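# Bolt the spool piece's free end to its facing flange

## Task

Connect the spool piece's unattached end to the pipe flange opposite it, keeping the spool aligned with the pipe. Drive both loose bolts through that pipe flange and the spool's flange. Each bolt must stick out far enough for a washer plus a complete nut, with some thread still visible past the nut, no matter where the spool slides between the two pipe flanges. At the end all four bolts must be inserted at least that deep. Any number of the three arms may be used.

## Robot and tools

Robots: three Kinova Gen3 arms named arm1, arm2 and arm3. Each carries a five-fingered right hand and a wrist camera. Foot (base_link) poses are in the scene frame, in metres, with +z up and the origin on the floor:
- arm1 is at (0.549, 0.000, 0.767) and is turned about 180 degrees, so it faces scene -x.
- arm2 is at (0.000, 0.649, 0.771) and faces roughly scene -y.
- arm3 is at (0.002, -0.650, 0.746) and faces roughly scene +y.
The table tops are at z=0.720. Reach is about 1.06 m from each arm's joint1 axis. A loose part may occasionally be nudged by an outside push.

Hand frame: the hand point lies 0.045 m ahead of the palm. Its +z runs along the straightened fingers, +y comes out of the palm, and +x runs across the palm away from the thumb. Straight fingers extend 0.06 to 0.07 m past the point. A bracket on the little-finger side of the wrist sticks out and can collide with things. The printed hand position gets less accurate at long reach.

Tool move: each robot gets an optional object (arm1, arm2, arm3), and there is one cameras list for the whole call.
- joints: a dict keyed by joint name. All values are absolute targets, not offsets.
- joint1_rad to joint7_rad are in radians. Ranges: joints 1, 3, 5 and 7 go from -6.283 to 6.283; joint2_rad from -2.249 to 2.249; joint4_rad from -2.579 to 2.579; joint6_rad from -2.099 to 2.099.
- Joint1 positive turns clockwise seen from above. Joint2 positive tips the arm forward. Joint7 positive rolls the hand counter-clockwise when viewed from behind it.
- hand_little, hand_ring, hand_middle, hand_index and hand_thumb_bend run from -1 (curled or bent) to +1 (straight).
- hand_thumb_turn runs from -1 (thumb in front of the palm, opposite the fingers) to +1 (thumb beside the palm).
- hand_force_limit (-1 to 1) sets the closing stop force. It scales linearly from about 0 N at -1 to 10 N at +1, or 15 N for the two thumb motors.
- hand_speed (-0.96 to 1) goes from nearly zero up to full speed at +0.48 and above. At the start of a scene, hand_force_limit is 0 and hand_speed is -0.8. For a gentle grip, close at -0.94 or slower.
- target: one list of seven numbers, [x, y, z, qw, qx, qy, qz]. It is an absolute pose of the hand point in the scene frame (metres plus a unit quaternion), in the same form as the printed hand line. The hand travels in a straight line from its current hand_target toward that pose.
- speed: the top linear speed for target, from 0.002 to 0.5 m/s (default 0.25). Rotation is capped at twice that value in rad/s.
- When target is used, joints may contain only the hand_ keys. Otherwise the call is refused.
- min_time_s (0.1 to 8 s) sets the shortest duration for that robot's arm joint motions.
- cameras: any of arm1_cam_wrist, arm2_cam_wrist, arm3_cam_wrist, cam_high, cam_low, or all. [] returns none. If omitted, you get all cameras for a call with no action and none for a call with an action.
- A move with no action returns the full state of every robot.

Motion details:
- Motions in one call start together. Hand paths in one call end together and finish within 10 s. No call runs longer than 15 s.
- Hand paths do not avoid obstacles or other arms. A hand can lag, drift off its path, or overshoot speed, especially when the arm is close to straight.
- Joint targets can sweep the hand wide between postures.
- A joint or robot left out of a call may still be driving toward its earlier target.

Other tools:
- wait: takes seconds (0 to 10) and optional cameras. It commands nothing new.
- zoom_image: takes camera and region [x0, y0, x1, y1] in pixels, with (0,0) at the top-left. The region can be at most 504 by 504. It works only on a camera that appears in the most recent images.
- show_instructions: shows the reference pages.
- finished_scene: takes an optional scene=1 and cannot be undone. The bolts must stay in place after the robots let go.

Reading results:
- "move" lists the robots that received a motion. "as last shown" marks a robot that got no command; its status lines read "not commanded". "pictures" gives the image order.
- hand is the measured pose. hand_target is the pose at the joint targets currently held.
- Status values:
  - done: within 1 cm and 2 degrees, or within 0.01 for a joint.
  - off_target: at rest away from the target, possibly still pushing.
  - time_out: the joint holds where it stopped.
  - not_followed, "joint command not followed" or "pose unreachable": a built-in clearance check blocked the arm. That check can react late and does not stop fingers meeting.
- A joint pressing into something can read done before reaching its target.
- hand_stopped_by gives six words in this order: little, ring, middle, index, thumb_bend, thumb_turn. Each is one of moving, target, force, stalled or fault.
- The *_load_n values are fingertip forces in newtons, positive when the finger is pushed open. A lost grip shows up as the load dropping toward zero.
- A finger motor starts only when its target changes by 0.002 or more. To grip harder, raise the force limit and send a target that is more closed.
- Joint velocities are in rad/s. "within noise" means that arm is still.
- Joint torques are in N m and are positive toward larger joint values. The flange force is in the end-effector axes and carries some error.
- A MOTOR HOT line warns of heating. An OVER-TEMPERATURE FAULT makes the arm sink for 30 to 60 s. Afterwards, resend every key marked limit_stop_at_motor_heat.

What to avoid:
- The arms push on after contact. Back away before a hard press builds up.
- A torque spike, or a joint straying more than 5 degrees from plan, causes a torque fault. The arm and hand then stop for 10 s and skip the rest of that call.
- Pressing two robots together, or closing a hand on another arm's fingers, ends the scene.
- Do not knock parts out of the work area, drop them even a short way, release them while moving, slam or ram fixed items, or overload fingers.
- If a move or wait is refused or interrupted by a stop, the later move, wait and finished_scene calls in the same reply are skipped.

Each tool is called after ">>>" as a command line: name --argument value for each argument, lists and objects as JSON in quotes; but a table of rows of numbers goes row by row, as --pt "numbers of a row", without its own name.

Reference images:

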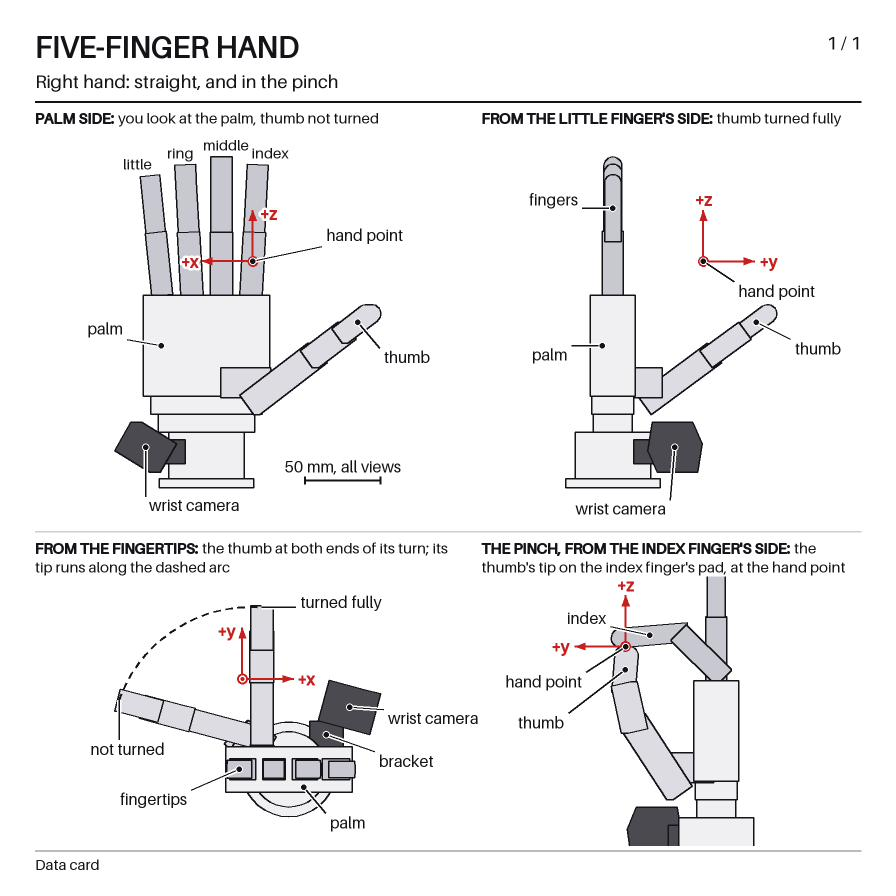

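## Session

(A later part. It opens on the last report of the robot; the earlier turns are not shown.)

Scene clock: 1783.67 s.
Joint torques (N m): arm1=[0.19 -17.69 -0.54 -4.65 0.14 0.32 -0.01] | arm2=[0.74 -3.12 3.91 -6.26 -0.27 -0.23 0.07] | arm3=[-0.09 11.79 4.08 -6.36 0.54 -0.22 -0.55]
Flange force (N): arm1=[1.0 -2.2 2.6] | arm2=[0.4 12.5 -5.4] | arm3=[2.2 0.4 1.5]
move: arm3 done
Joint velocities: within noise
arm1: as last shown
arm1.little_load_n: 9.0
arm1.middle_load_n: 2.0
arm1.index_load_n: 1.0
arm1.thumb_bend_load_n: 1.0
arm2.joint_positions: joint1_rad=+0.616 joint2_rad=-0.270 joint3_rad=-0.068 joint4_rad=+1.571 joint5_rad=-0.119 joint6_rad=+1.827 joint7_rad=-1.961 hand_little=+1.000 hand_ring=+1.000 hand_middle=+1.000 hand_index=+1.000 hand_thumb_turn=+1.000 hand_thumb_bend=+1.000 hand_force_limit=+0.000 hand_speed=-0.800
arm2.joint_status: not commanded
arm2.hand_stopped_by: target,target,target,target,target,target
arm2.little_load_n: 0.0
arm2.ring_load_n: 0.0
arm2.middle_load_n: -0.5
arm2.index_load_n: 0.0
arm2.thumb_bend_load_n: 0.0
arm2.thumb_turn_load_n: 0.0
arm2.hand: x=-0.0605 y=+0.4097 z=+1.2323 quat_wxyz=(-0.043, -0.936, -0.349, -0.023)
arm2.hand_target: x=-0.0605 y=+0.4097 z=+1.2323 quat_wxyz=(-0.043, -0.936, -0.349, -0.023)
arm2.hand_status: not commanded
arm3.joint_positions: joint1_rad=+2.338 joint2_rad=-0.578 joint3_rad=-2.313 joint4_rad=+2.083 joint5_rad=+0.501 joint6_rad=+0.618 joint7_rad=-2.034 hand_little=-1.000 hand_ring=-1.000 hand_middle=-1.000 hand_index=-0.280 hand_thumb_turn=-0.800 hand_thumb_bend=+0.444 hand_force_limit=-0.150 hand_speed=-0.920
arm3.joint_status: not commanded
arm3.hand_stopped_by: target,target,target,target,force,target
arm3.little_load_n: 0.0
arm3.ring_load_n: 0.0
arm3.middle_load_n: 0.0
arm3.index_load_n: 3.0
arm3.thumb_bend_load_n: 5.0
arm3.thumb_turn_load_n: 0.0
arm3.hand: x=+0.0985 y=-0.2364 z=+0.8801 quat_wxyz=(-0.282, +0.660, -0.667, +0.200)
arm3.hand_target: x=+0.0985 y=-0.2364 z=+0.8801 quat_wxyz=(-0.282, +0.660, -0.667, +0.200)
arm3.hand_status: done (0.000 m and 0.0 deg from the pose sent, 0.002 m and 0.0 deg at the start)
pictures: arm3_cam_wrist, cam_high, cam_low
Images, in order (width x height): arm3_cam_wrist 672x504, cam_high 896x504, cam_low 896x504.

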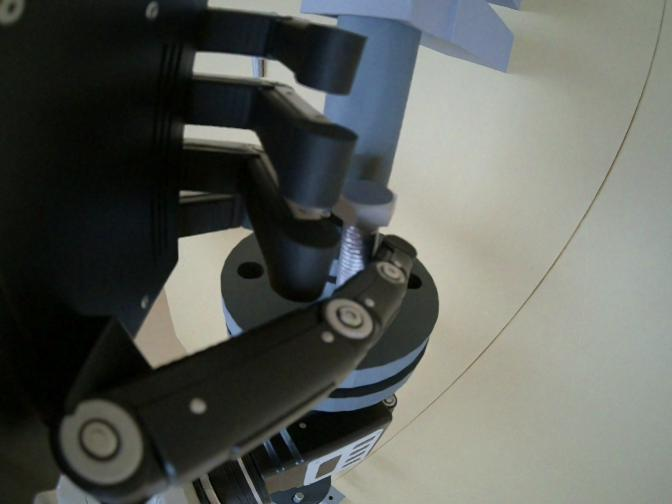

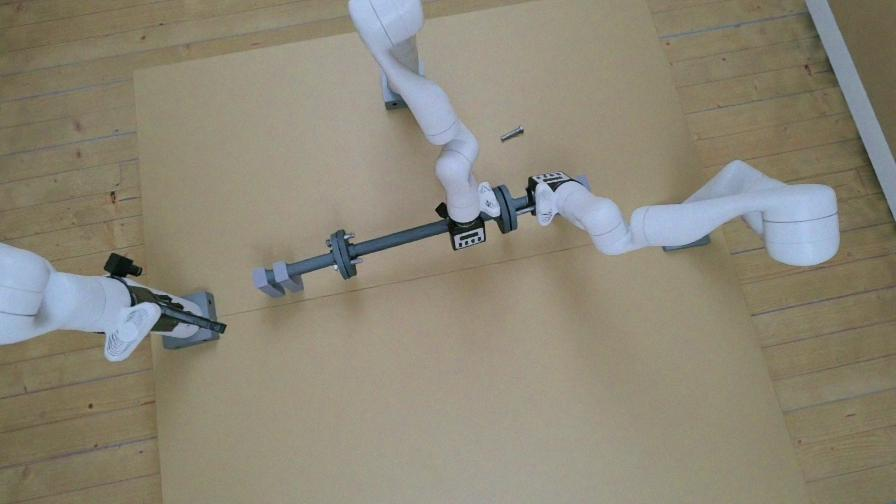

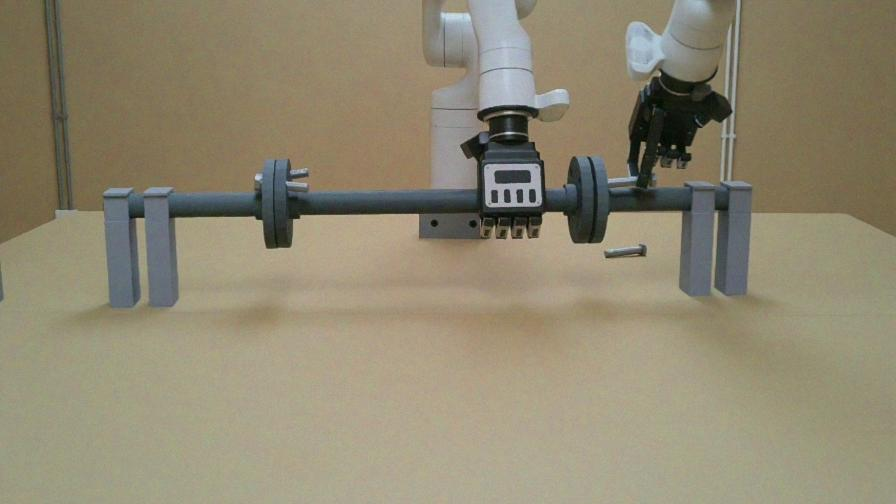

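>>> move --arm3 '{"target": [0.0962, -0.2366, 0.8780, 0.2822, -0.6597, 0.6673, -0.1997], "speed": 0.01}'

>>> move --arm3 '{"target": [0.0960, -0.2346, 0.8780, 0.2822, -0.6597, 0.6673, -0.1997], "speed": 0.01}' --cameras '["arm3_cam_wrist", "cam_low", "cam_high"]'

>>> zoom_image --camera "cam_low" --region '[570, 150, 670, 250]'

>>> zoom_image --camera "cam_high" --region '[485, 170, 545, 230]'

>>> zoom_image --camera "arm3_cam_wrist" --region '[200, 180, 450, 430]'

Scene clock: 1803.67 s.
Joint torques (N m): arm1=[0.16 -17.77 -0.48 -4.55 0.11 0.32 0.01] | arm2=[0.73 -3.04 3.87 -6.31 -0.27 -0.24 0.07] | arm3=[-0.62 11.99 3.56 -6.72 0.39 -0.53 -0.53]
Flange force (N): arm1=[1.1 -2.7 2.8] | arm2=[0.6 12.3 -5.2] | arm3=[2.9 -0.7 2.1]
move: arm3 done
Joint velocities: within noise
arm1, arm2: as last shown
arm1.little_load_n: 9.5
arm1.middle_load_n: 2.5
arm1.index_load_n: 0.5
arm2.middle_load_n: 0.0
arm3.joint_positions: joint1_rad=+2.334 joint2_rad=-0.583 joint3_rad=-2.315 joint4_rad=+2.085 joint5_rad=+0.498 joint6_rad=+0.616 joint7_rad=-2.040 hand_little=-1.000 hand_ring=-1.000 hand_middle=-1.000 hand_index=-0.280 hand_thumb_turn=-0.800 hand_thumb_bend=+0.444 hand_force_limit=-0.150 hand_speed=-0.920
arm3.joint_status: not commanded
arm3.hand_stopped_by: target,target,target,target,force,target
arm3.little_load_n: 0.0
arm3.ring_load_n: 0.0
arm3.middle_load_n: 0.0
arm3.index_load_n: 4.0
arm3.thumb_bend_load_n: 5.0
arm3.thumb_turn_load_n: 0.0
arm3.hand: x=+0.0962 y=-0.2366 z=+0.8780 quat_wxyz=(-0.282, +0.660, -0.667, +0.200)
arm3.hand_target: x=+0.0962 y=-0.2366 z=+0.8780 quat_wxyz=(-0.282, +0.660, -0.667, +0.200)
arm3.hand_status: done (0.000 m and 0.0 deg from the pose sent, 0.003 m and 0.0 deg at the start)
pictures: none

Scene clock: 1804.63 s.
Joint torques (N m): arm1=[0.26 -17.73 -0.54 -4.64 0.16 0.26 0.06] | arm2=[0.77 -3.13 3.87 -6.3 -0.29 -0.24 0.06] | arm3=[-0.84 12.25 3.58 -7.73 0.43 -1.08 -0.64]
Flange force (N): arm1=[0.6 -2.1 2.8] | arm2=[0.4 12.3 -5.3] | arm3=[4.4 -0.8 1.9]
move: arm3 done
Joint velocities: within noise
arm1, arm2: as last shown
arm1.little_load_n: 9.0
arm2.thumb_turn_load_n: 0.5
arm3.joint_positions: joint1_rad=+2.337 joint2_rad=-0.586 joint3_rad=-2.318 joint4_rad=+2.079 joint5_rad=+0.495 joint6_rad=+0.619 joint7_rad=-2.038 hand_little=-1.000 hand_ring=-1.000 hand_middle=-1.000 hand_index=-0.280 hand_thumb_turn=-0.800 hand_thumb_bend=+0.444 hand_force_limit=-0.150 hand_speed=-0.920
arm3.joint_status: not commanded
arm3.hand_stopped_by: target,target,target,target,force,target
arm3.little_load_n: 0.0
arm3.ring_load_n: 0.0
arm3.middle_load_n: 0.0
arm3.index_load_n: 3.5
arm3.thumb_bend_load_n: 5.0
arm3.thumb_turn_load_n: 0.0
arm3.hand: x=+0.0960 y=-0.2346 z=+0.8780 quat_wxyz=(-0.282, +0.660, -0.667, +0.200)
arm3.hand_target: x=+0.0960 y=-0.2346 z=+0.8780 quat_wxyz=(-0.282, +0.660, -0.667, +0.200)
arm3.hand_status: done (0.000 m and 0.0 deg from the pose sent, 0.002 m and 0.0 deg at the start)
pictures: arm3_cam_wrist, cam_high, cam_low
Images, in order (width x height): arm3_cam_wrist 672x504, cam_high 896x504, cam_low 896x504.

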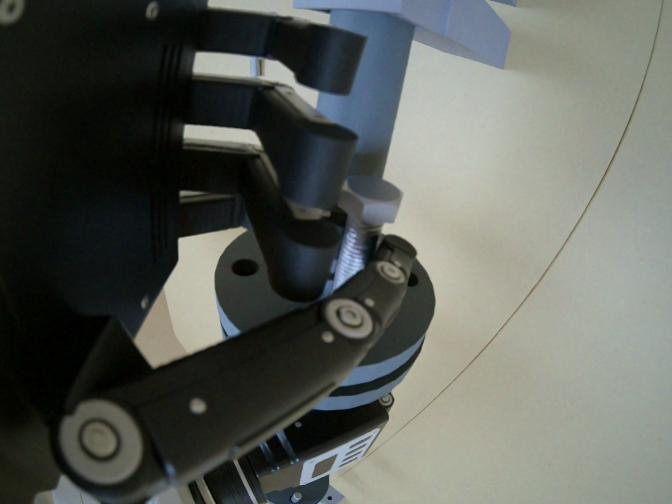

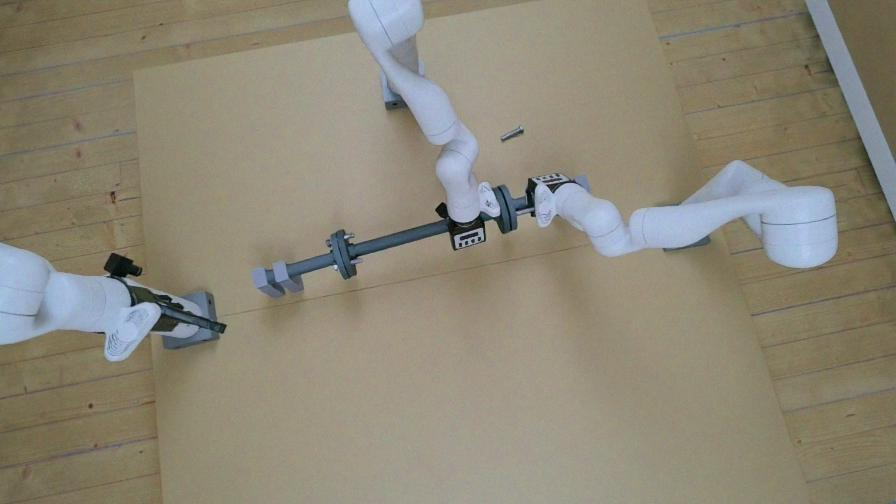

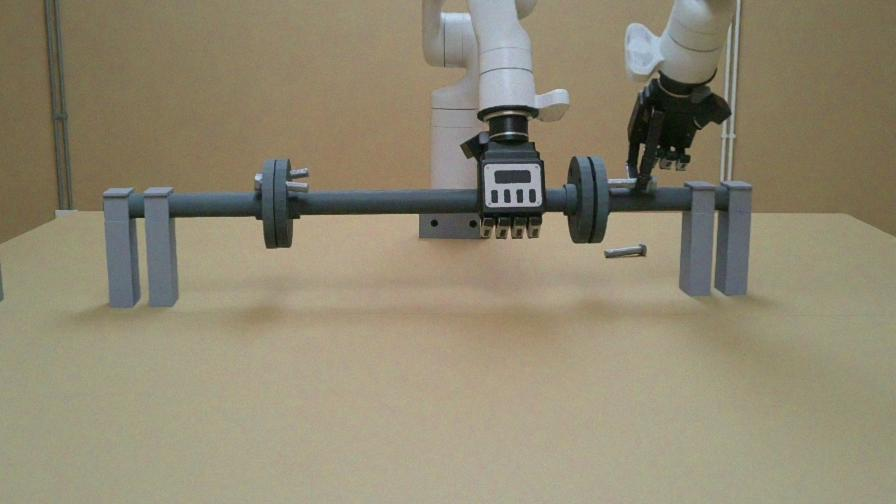

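Scaled by 5.040 from the camera's image (finer frame: 1280x720).

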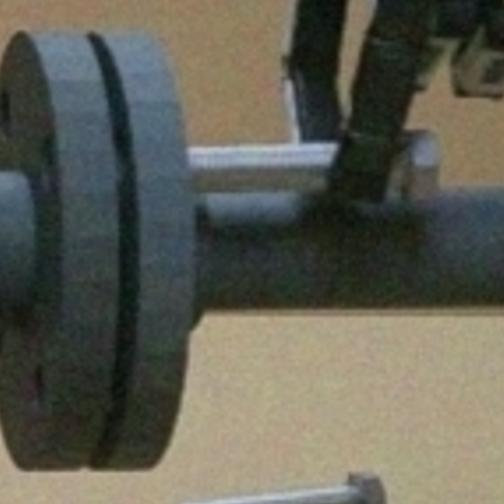

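Scaled by 8.400 from the camera's image (finer frame: 1280x720).

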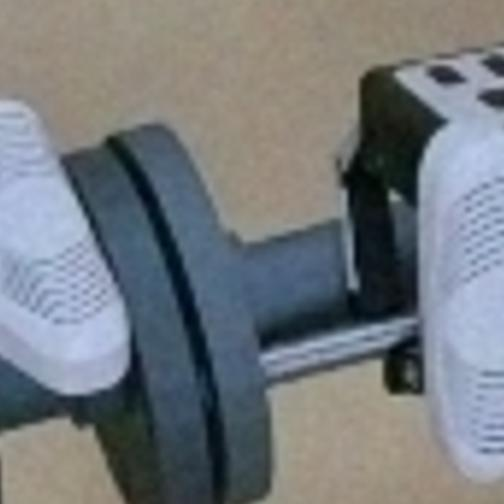

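Scaled by 2.016 from the camera's image (finer frame: 960x720).

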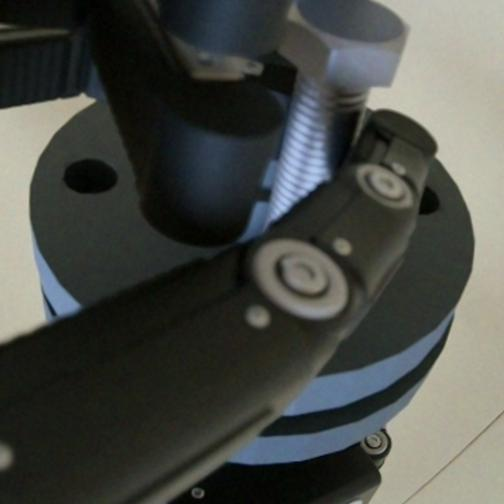

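>>> move --arm3 '{"target": [0.0958, -0.2380, 0.8770, 0.2822, -0.6597, 0.6673, -0.1997], "speed": 0.03}'

>>> move --arm3 '{"target": [0.0953, -0.2337, 0.8770, 0.2822, -0.6597, 0.6673, -0.1997], "speed": 0.02}'

>>> move --arm3 '{"target": [0.0968, -0.2378, 0.8770, 0.2822, -0.6597, 0.6673, -0.1997], "speed": 0.03}'

>>> move --arm3 '{"target": [0.0963, -0.2335, 0.8770, 0.2822, -0.6597, 0.6673, -0.1997], "speed": 0.02}'

>>> move --arm3 '{"target": [0.0950, -0.2376, 0.8785, 0.2822, -0.6597, 0.6673, -0.1997], "speed": 0.03}'

>>> move --arm3 '{"target": [0.0945, -0.2333, 0.8785, 0.2822, -0.6597, 0.6673, -0.1997], "speed": 0.02}'

>>> move --arm3 '{"target": [0.0962, -0.2374, 0.8795, 0.2822, -0.6597, 0.6673, -0.1997], "speed": 0.03}'

>>> move --arm3 '{"target": [0.0957, -0.2331, 0.8795, 0.2822, -0.6597, 0.6673, -0.1997], "speed": 0.02}' --cameras '["arm3_cam_wrist", "cam_low", "cam_high"]'

>>> zoom_image --camera "cam_low" --region '[570, 150, 670, 250]'

Scene clock: 2028.50 s.
Joint torques (N m): arm1=[0.22 -17.7 -0.41 -4.5 0.18 0.27 0.06] | arm2=[0.79 -3.11 3.85 -6.26 -0.29 -0.22 0.07] | arm3=[-0.17 11.71 3.95 -5.39 0.44 0.17 -0.41]
Flange force (N): arm1=[0.9 -3.1 2.4] | arm2=[0.3 12.3 -5.4] | arm3=[0.5 0.1 2.0]
move: arm3 done
Joint velocities: within noise
arm1, arm2: as last shown
arm1.index_load_n: 1.0
arm1.thumb_bend_load_n: 0.5
arm2.thumb_turn_load_n: 0.0
arm3.joint_positions: joint1_rad=+2.330 joint2_rad=-0.584 joint3_rad=-2.313 joint4_rad=+2.090 joint5_rad=+0.499 joint6_rad=+0.612 joint7_rad=-2.044 hand_little=-1.000 hand_ring=-1.000 hand_middle=-1.000 hand_index=-0.280 hand_thumb_turn=-0.800 hand_thumb_bend=+0.444 hand_force_limit=-0.150 hand_speed=-0.920
arm3.joint_status: not commanded
arm3.hand_stopped_by: target,target,target,target,force,target
arm3.little_load_n: 0.0
arm3.ring_load_n: 0.0
arm3.middle_load_n: 0.0
arm3.index_load_n: 4.0
arm3.thumb_bend_load_n: 5.5
arm3.thumb_turn_load_n: 0.0
arm3.hand: x=+0.0958 y=-0.2380 z=+0.8770 quat_wxyz=(-0.282, +0.660, -0.667, +0.200)
arm3.hand_target: x=+0.0958 y=-0.2380 z=+0.8770 quat_wxyz=(-0.282, +0.660, -0.667, +0.200)
arm3.hand_status: done (0.000 m and 0.0 deg from the pose sent, 0.004 m and 0.0 deg at the start)
pictures: none

Scene clock: 2029.47 s.
Joint torques (N m): arm1=[0.26 -17.73 -0.52 -4.51 0.15 0.27 -0.01] | arm2=[0.77 -3.1 3.9 -6.28 -0.29 -0.25 0.04] | arm3=[-0.91 12.38 3.48 -7.77 0.43 -1.13 -0.62]
Flange force (N): arm1=[0.8 -2.8 2.8] | arm2=[0.4 12.3 -5.4] | arm3=[4.5 -0.9 2.0]
move: arm3 done
Joint velocities: within noise
arm1, arm2: as last shown
arm1.little_load_n: 9.5
arm1.index_load_n: 0.5
arm1.thumb_bend_load_n: 1.0
arm3.joint_positions: joint1_rad=+2.338 joint2_rad=-0.589 joint3_rad=-2.320 joint4_rad=+2.077 joint5_rad=+0.494 joint6_rad=+0.618 joint7_rad=-2.039 hand_little=-1.000 hand_ring=-1.000 hand_middle=-1.000 hand_index=-0.280 hand_thumb_turn=-0.800 hand_thumb_bend=+0.444 hand_force_limit=-0.150 hand_speed=-0.920
arm3.joint_status: not commanded
arm3.hand_stopped_by: target,target,target,target,force,target
arm3.little_load_n: 0.0
arm3.ring_load_n: 0.0
arm3.middle_load_n: 0.0
arm3.index_load_n: 4.0
arm3.thumb_bend_load_n: 5.0
arm3.thumb_turn_load_n: 0.0
arm3.hand: x=+0.0953 y=-0.2337 z=+0.8770 quat_wxyz=(-0.282, +0.660, -0.667, +0.200)
arm3.hand_target: x=+0.0953 y=-0.2337 z=+0.8770 quat_wxyz=(-0.282, +0.660, -0.667, +0.200)
arm3.hand_status: done (0.000 m and 0.0 deg from the pose sent, 0.004 m and 0.0 deg at the start)
pictures: none

Scene clock: 2030.43 s.
Joint torques (N m): arm1=[0.29 -17.73 -0.52 -4.61 0.12 0.31 0.04] | arm2=[0.75 -3.09 3.9 -6.24 -0.3 -0.22 0.08] | arm3=[-0.21 11.63 3.88 -5.43 0.43 0.15 -0.38]
Flange force (N): arm1=[0.6 -2.0 3.0] | arm2=[0.4 12.5 -5.4] | arm3=[0.7 -0.1 1.9]
move: arm3 done
Joint velocities: within noise
arm1, arm2: as last shown
arm1.little_load_n: 9.0
arm1.ring_load_n: 6.0
arm3.joint_positions: joint1_rad=+2.333 joint2_rad=-0.584 joint3_rad=-2.313 joint4_rad=+2.090 joint5_rad=+0.500 joint6_rad=+0.610 joint7_rad=-2.042 hand_little=-1.000 hand_ring=-1.000 hand_middle=-1.000 hand_index=-0.280 hand_thumb_turn=-0.800 hand_thumb_bend=+0.444 hand_force_limit=-0.150 hand_speed=-0.920
arm3.joint_status: not commanded
arm3.hand_stopped_by: target,target,target,target,force,target
arm3.little_load_n: 0.0
arm3.ring_load_n: 0.0
arm3.middle_load_n: 0.0
arm3.index_load_n: 4.0
arm3.thumb_bend_load_n: 5.5
arm3.thumb_turn_load_n: 0.0
arm3.hand: x=+0.0968 y=-0.2378 z=+0.8770 quat_wxyz=(-0.282, +0.660, -0.667, +0.200)
arm3.hand_target: x=+0.0968 y=-0.2378 z=+0.8770 quat_wxyz=(-0.282, +0.660, -0.667, +0.200)
arm3.hand_status: done (0.000 m and 0.0 deg from the pose sent, 0.004 m and 0.0 deg at the start)
pictures: none

Scene clock: 2031.40 s.
Joint torques (N m): arm1=[0.29 -17.69 -0.43 -4.54 0.18 0.27 0.04] | arm2=[0.74 -3.07 3.88 -6.23 -0.31 -0.25 0.06] | arm3=[-1.02 12.42 3.48 -8.06 0.44 -1.22 -0.65]
Flange force (N): arm1=[0.7 -2.8 2.5] | arm2=[0.4 12.3 -5.5] | arm3=[5.0 -1.0 2.3]
move: arm3 done
Joint velocities: within noise
arm1, arm2: as last shown
arm1.little_load_n: 9.5
arm1.middle_load_n: 2.0
arm3.joint_positions: joint1_rad=+2.341 joint2_rad=-0.589 joint3_rad=-2.320 joint4_rad=+2.077 joint5_rad=+0.494 joint6_rad=+0.616 joint7_rad=-2.037 hand_little=-1.000 hand_ring=-1.000 hand_middle=-1.000 hand_index=-0.280 hand_thumb_turn=-0.800 hand_thumb_bend=+0.444 hand_force_limit=-0.150 hand_speed=-0.920
arm3.joint_status: not commanded
arm3.hand_stopped_by: target,target,target,target,force,target
arm3.little_load_n: 0.5
arm3.ring_load_n: 0.0
arm3.middle_load_n: 0.0
arm3.index_load_n: 3.5
arm3.thumb_bend_load_n: 5.0
arm3.thumb_turn_load_n: 0.0
arm3.hand: x=+0.0963 y=-0.2335 z=+0.8770 quat_wxyz=(-0.282, +0.660, -0.667, +0.200)
arm3.hand_target: x=+0.0963 y=-0.2335 z=+0.8770 quat_wxyz=(-0.282, +0.660, -0.667, +0.200)
arm3.hand_status: done (0.000 m and 0.0 deg from the pose sent, 0.004 m and 0.0 deg at the start)
pictures: none

Scene clock: 2032.37 s.
Joint torques (N m): arm1=[0.17 -17.73 -0.48 -4.52 0.1 0.31 0.05] | arm2=[0.77 -3.14 3.9 -6.24 -0.3 -0.24 0.07] | arm3=[-0.12 11.74 3.94 -5.44 0.43 0.15 -0.4]
Flange force (N): arm1=[1.0 -2.6 2.8] | arm2=[0.3 12.5 -5.5] | arm3=[0.6 0.2 2.0]
move: arm3 done
Joint velocities: within noise
arm1.joint_positions: joint1_rad=-0.012 joint2_rad=+0.656 joint3_rad=-0.349 joint4_rad=+1.951 joint5_rad=+0.862 joint6_rad=+0.313 joint7_rad=-0.895 hand_little=-0.853 hand_ring=-0.789 hand_middle=-0.779 hand_index=-0.785 hand_thumb_turn=-1.000 hand_thumb_bend=+1.000 hand_force_limit=-0.600 hand_speed=-0.940
arm1.joint_status: not commanded
arm1.hand_stopped_by: force,force,force,force,target,target
arm1.little_load_n: 9.0
arm1.ring_load_n: 5.5
arm1.middle_load_n: 2.5
arm1.index_load_n: 0.5
arm1.thumb_bend_load_n: 0.5
arm1.thumb_turn_load_n: 0.0
arm1.hand: x=+0.0902 y=-0.1005 z=+0.7997 quat_wxyz=(-0.116, +0.658, +0.733, -0.129)
arm1.hand_target: x=+0.0902 y=-0.1005 z=+0.7997 quat_wxyz=(-0.116, +0.658, +0.733, -0.129)
arm1.hand_status: not commanded
arm2: as last shown
arm3.joint_positions: joint1_rad=+2.328 joint2_rad=-0.581 joint3_rad=-2.313 joint4_rad=+2.087 joint5_rad=+0.498 joint6_rad=+0.619 joint7_rad=-2.043 hand_little=-1.000 hand_ring=-1.000 hand_middle=-1.000 hand_index=-0.280 hand_thumb_turn=-0.800 hand_thumb_bend=+0.444 hand_force_limit=-0.150 hand_speed=-0.920
arm3.joint_status: not commanded
arm3.hand_stopped_by: target,target,target,target,force,target
arm3.little_load_n: 0.0
arm3.ring_load_n: 0.0
arm3.middle_load_n: 0.0
arm3.index_load_n: 3.5
arm3.thumb_bend_load_n: 5.5
arm3.thumb_turn_load_n: 0.0
arm3.hand: x=+0.0950 y=-0.2376 z=+0.8785 quat_wxyz=(-0.282, +0.660, -0.667, +0.200)
arm3.hand_target: x=+0.0950 y=-0.2376 z=+0.8785 quat_wxyz=(-0.282, +0.660, -0.667, +0.200)
arm3.hand_status: done (0.000 m and 0.0 deg from the pose sent, 0.005 m and 0.0 deg at the start)
pictures: none

Scene clock: 2033.33 s.
Joint torques (N m): arm1=[0.32 -17.74 -0.5 -4.55 0.16 0.28 0.05] | arm2=[0.75 -3.13 3.91 -6.27 -0.3 -0.22 0.05] | arm3=[-0.88 12.38 3.44 -7.97 0.43 -1.2 -0.61]
Flange force (N): arm1=[0.5 -2.4 2.9] | arm2=[0.3 12.4 -5.4] | arm3=[5.0 -0.9 1.9]
move: arm3 done
Joint velocities: within noise
arm1: as last shown
arm1.middle_load_n: 2.0
arm1.thumb_bend_load_n: 1.0
arm2.joint_positions: joint1_rad=+0.616 joint2_rad=-0.270 joint3_rad=-0.068 joint4_rad=+1.571 joint5_rad=-0.119 joint6_rad=+1.827 joint7_rad=-1.961 hand_little=+1.000 hand_ring=+1.000 hand_middle=+1.000 hand_index=+1.000 hand_thumb_turn=+1.000 hand_thumb_bend=+1.000 hand_force_limit=+0.000 hand_speed=-0.800
arm2.joint_status: not commanded
arm2.hand_stopped_by: target,target,target,target,target,target
arm2.little_load_n: 0.0
arm2.ring_load_n: 0.0
arm2.middle_load_n: 0.0
arm2.index_load_n: 0.0
arm2.thumb_bend_load_n: 0.0
arm2.thumb_turn_load_n: 0.0
arm2.hand: x=-0.0605 y=+0.4097 z=+1.2323 quat_wxyz=(-0.043, -0.936, -0.349, -0.023)
arm2.hand_target: x=-0.0605 y=+0.4097 z=+1.2323 quat_wxyz=(-0.043, -0.936, -0.349, -0.023)
arm2.hand_status: not commanded
arm3.joint_positions: joint1_rad=+2.336 joint2_rad=-0.586 joint3_rad=-2.320 joint4_rad=+2.074 joint5_rad=+0.493 joint6_rad=+0.625 joint7_rad=-2.037 hand_little=-1.000 hand_ring=-1.000 hand_middle=-1.000 hand_index=-0.280 hand_thumb_turn=-0.800 hand_thumb_bend=+0.444 hand_force_limit=-0.150 hand_speed=-0.920
arm3.joint_status: not commanded
arm3.hand_stopped_by: target,target,target,target,force,target
arm3.little_load_n: 0.0
arm3.ring_load_n: 0.0
arm3.middle_load_n: -0.5
arm3.index_load_n: 4.0
arm3.thumb_bend_load_n: 5.5
arm3.thumb_turn_load_n: 0.0
arm3.hand: x=+0.0945 y=-0.2333 z=+0.8785 quat_wxyz=(-0.282, +0.660, -0.667, +0.200)
arm3.hand_target: x=+0.0945 y=-0.2333 z=+0.8785 quat_wxyz=(-0.282, +0.660, -0.667, +0.200)
arm3.hand_status: done (0.000 m and 0.0 deg from the pose sent, 0.004 m and 0.0 deg at the start)
pictures: none

Scene clock: 2034.30 s.
Joint torques (N m): arm1=[0.31 -17.76 -0.49 -4.54 0.14 0.28 0.04] | arm2=[0.75 -3.15 3.83 -6.28 -0.27 -0.23 0.07] | arm3=[-0.15 11.68 3.92 -5.51 0.45 0.13 -0.44]
Flange force (N): arm1=[0.6 -2.5 3.0] | arm2=[0.3 12.3 -5.4] | arm3=[0.6 0.1 1.9]
move: arm3 done
Joint velocities: within noise
arm1, arm2: as last shown
arm1.middle_load_n: 2.5
arm3.joint_positions: joint1_rad=+2.331 joint2_rad=-0.579 joint3_rad=-2.313 joint4_rad=+2.086 joint5_rad=+0.499 joint6_rad=+0.620 joint7_rad=-2.039 hand_little=-1.000 hand_ring=-1.000 hand_middle=-1.000 hand_index=-0.280 hand_thumb_turn=-0.800 hand_thumb_bend=+0.444 hand_force_limit=-0.150 hand_speed=-0.920
arm3.joint_status: not commanded
arm3.hand_stopped_by: target,target,target,target,force,target
arm3.little_load_n: 0.0
arm3.ring_load_n: 0.0
arm3.middle_load_n: 0.0
arm3.index_load_n: 4.0
arm3.thumb_bend_load_n: 5.5
arm3.thumb_turn_load_n: 0.0
arm3.hand: x=+0.0962 y=-0.2374 z=+0.8795 quat_wxyz=(-0.282, +0.660, -0.667, +0.200)
arm3.hand_target: x=+0.0962 y=-0.2374 z=+0.8795 quat_wxyz=(-0.282, +0.660, -0.667, +0.200)
arm3.hand_status: done (0.000 m and 0.0 deg from the pose sent, 0.005 m and 0.0 deg at the start)
pictures: none

Scene clock: 2035.27 s.
Joint torques (N m): arm1=[0.22 -17.83 -0.4 -4.54 0.13 0.27 -0.02] | arm2=[0.72 -3.1 3.89 -6.3 -0.28 -0.22 0.08] | arm3=[-0.81 12.25 3.51 -7.89 0.48 -1.13 -0.65]
Flange force (N): arm1=[1.1 -3.2 2.6] | arm2=[0.5 12.4 -5.2] | arm3=[4.8 -0.9 1.7]
move: arm3 done
Joint velocities: within noise
arm1, arm2: as last shown
arm1.thumb_bend_load_n: 0.5
arm1.thumb_turn_load_n: -0.5
arm3.joint_positions: joint1_rad=+2.339 joint2_rad=-0.584 joint3_rad=-2.320 joint4_rad=+2.073 joint5_rad=+0.494 joint6_rad=+0.626 joint7_rad=-2.034 hand_little=-1.000 hand_ring=-1.000 hand_middle=-1.000 hand_index=-0.280 hand_thumb_turn=-0.800 hand_thumb_bend=+0.444 hand_force_limit=-0.150 hand_speed=-0.920
arm3.joint_status: not commanded
arm3.hand_stopped_by: target,target,target,target,force,target
arm3.little_load_n: 0.0
arm3.ring_load_n: 0.0
arm3.middle_load_n: 0.0
arm3.index_load_n: 3.5
arm3.thumb_bend_load_n: 5.5
arm3.thumb_turn_load_n: 0.0
arm3.hand: x=+0.0957 y=-0.2331 z=+0.8795 quat_wxyz=(-0.282, +0.660, -0.667, +0.200)
arm3.hand_target: x=+0.0957 y=-0.2331 z=+0.8795 quat_wxyz=(-0.282, +0.660, -0.667, +0.200)
arm3.hand_status: done (0.000 m and 0.0 deg from the pose sent, 0.004 m and 0.0 deg at the start)
pictures: arm3_cam_wrist, cam_high, cam_low
Images, in order (width x height): arm3_cam_wrist 672x504, cam_high 896x504, cam_low 896x504.

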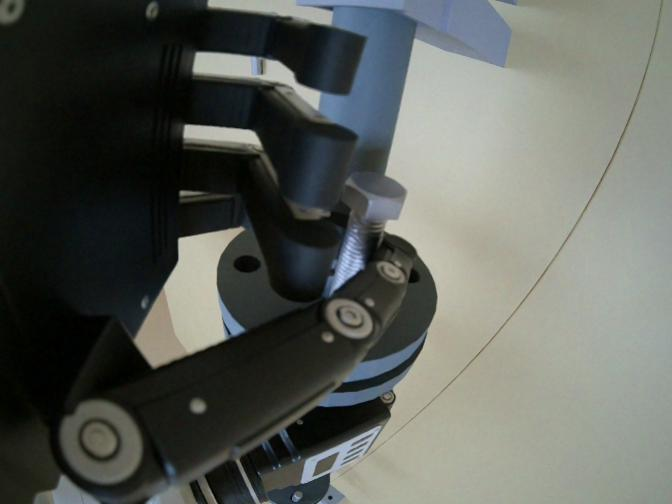

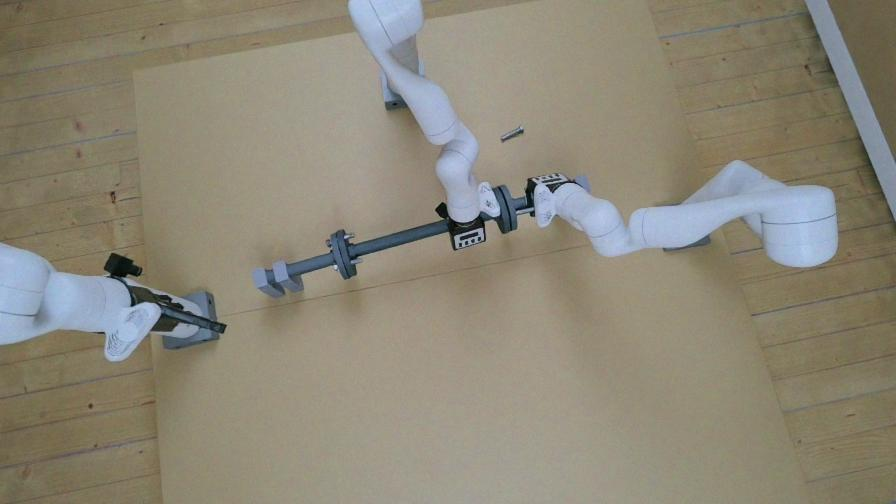

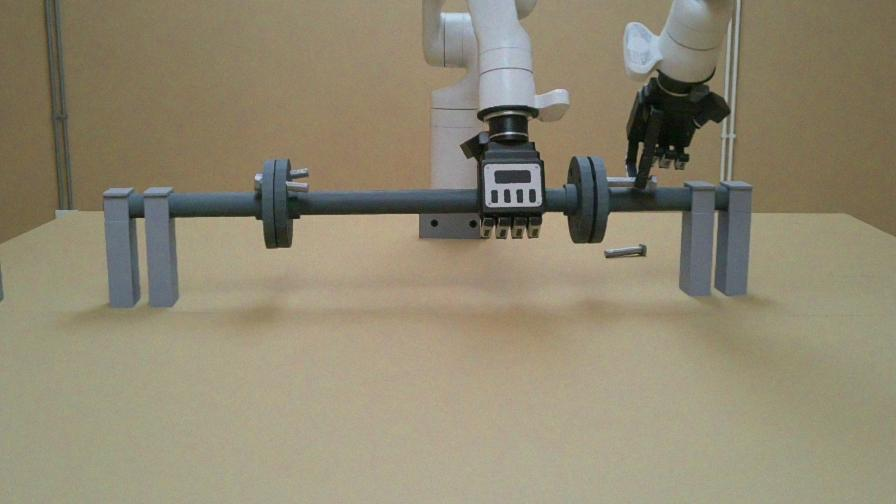

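Scaled by 5.040 from the camera's image (finer frame: 1280x720).

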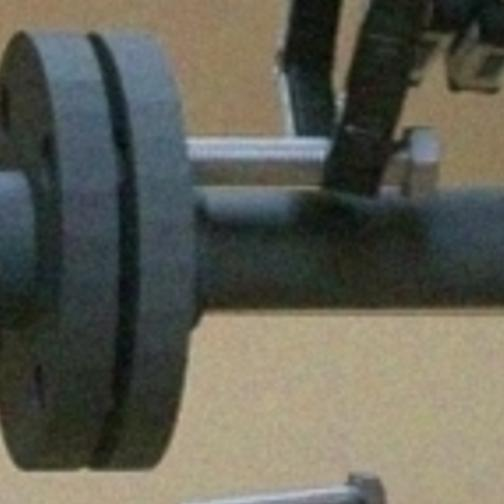

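>>> move --arm3 '{"target": [0.0978, -0.2372, 0.8810, 0.2822, -0.6597, 0.6673, -0.1997], "speed": 0.03}'

>>> move --arm3 '{"target": [0.0973, -0.2327, 0.8810, 0.2822, -0.6597, 0.6673, -0.1997], "speed": 0.02}' --cameras '["cam_low", "cam_high"]'

>>> zoom_image --camera "cam_low" --region '[570, 150, 670, 250]'

>>> zoom_image --camera "cam_low" --region '[240, 140, 330, 260]'

Scene clock: 2116.40 s.
Joint torques (N m): arm1=[0.21 -17.69 -0.46 -4.45 0.12 0.29 0.02] | arm2=[0.74 -3.15 3.89 -6.26 -0.27 -0.26 0.07] | arm3=[-0.23 11.64 3.91 -5.49 0.44 0.18 -0.38]
Flange force (N): arm1=[0.9 -3.0 2.6] | arm2=[0.3 12.4 -5.5] | arm3=[0.4 0.1 2.3]
move: arm3 done
Joint velocities: within noise
arm1, arm2: as last shown
arm1.middle_load_n: 2.0
arm1.thumb_turn_load_n: 0.0
arm2.ring_load_n: 0.5
arm3.joint_positions: joint1_rad=+2.334 joint2_rad=-0.575 joint3_rad=-2.311 joint4_rad=+2.084 joint5_rad=+0.501 joint6_rad=+0.622 joint7_rad=-2.035 hand_little=-1.000 hand_ring=-1.000 hand_middle=-1.000 hand_index=-0.280 hand_thumb_turn=-0.800 hand_thumb_bend=+0.444 hand_force_limit=-0.150 hand_speed=-0.920
arm3.joint_status: not commanded
arm3.hand_stopped_by: target,target,target,target,force,target
arm3.little_load_n: 0.0
arm3.ring_load_n: 0.5
arm3.middle_load_n: 0.0
arm3.index_load_n: 4.0
arm3.thumb_bend_load_n: 5.5
arm3.thumb_turn_load_n: 0.0
arm3.hand: x=+0.0978 y=-0.2372 z=+0.8810 quat_wxyz=(-0.282, +0.660, -0.667, +0.200)
arm3.hand_target: x=+0.0978 y=-0.2372 z=+0.8810 quat_wxyz=(-0.282, +0.660, -0.667, +0.200)
arm3.hand_status: done (0.000 m and 0.0 deg from the pose sent, 0.005 m and 0.0 deg at the start)
pictures: none

Scene clock: 2117.37 s.
Joint torques (N m): arm1=[0.24 -17.74 -0.41 -4.56 0.15 0.3 0.04] | arm2=[0.78 -3.07 3.88 -6.3 -0.28 -0.23 0.07] | arm3=[-0.71 12.19 3.56 -7.73 0.44 -1.02 -0.62]
Flange force (N): arm1=[0.8 -2.8 2.6] | arm2=[0.5 12.3 -5.2] | arm3=[4.6 -0.7 1.7]
move: arm3 done
Joint velocities: within noise
arm1, arm2: as last shown
arm1.thumb_bend_load_n: 1.0
arm2.ring_load_n: 0.0
arm3.joint_positions: joint1_rad=+2.342 joint2_rad=-0.580 joint3_rad=-2.319 joint4_rad=+2.070 joint5_rad=+0.495 joint6_rad=+0.628 joint7_rad=-2.029 hand_little=-1.000 hand_ring=-1.000 hand_middle=-1.000 hand_index=-0.280 hand_thumb_turn=-0.800 hand_thumb_bend=+0.444 hand_force_limit=-0.150 hand_speed=-0.920
arm3.joint_status: not commanded
arm3.hand_stopped_by: target,target,target,target,force,target
arm3.little_load_n: 0.0
arm3.ring_load_n: 0.0
arm3.middle_load_n: 0.0
arm3.index_load_n: 3.5
arm3.thumb_bend_load_n: 5.5
arm3.thumb_turn_load_n: 0.0
arm3.hand: x=+0.0973 y=-0.2327 z=+0.8810 quat_wxyz=(-0.282, +0.660, -0.667, +0.200)
arm3.hand_target: x=+0.0973 y=-0.2327 z=+0.8810 quat_wxyz=(-0.282, +0.660, -0.667, +0.200)
arm3.hand_status: done (0.000 m and 0.0 deg from the pose sent, 0.005 m and 0.0 deg at the start)
pictures: cam_high, cam_low
Images, in order (width x height): cam_high 896x504, cam_low 896x504.

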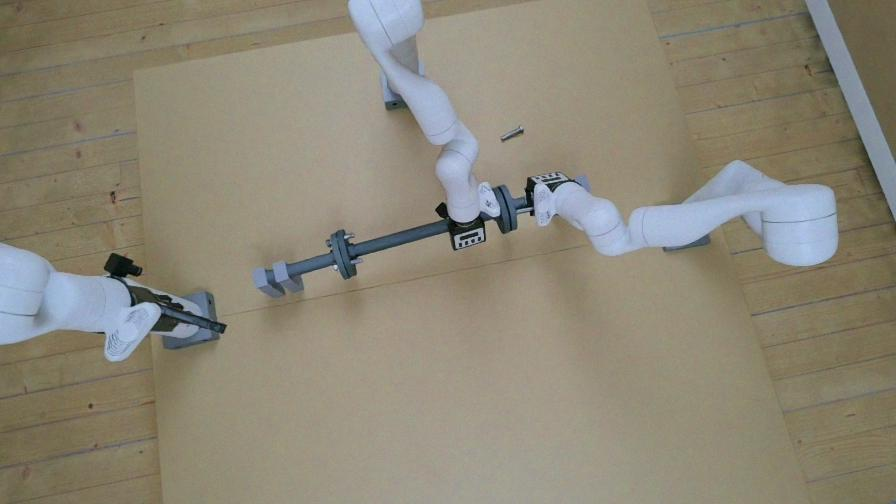

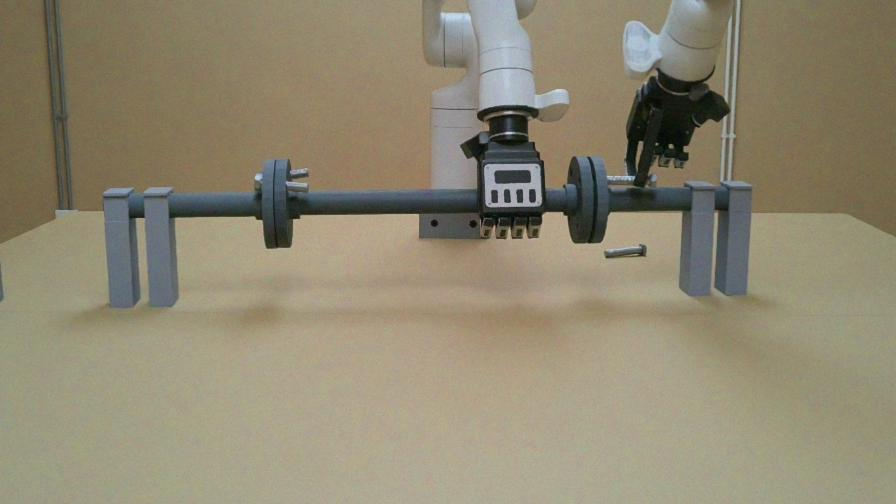

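Scaled by 5.040 from the camera's image (finer frame: 1280x720).

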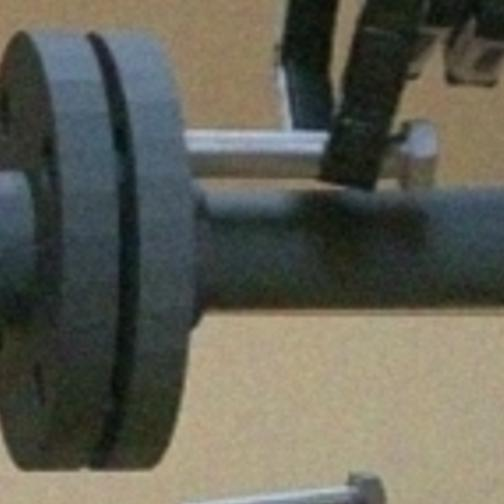

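Scaled by 4.200 from the camera's image (finer frame: 1280x720).

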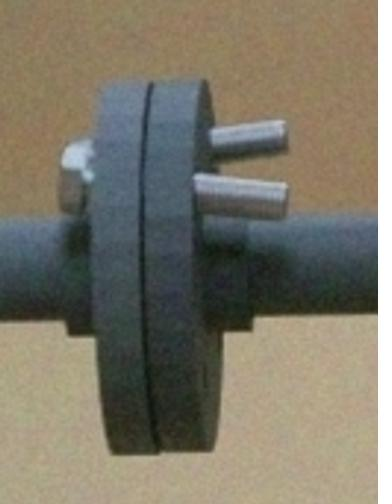

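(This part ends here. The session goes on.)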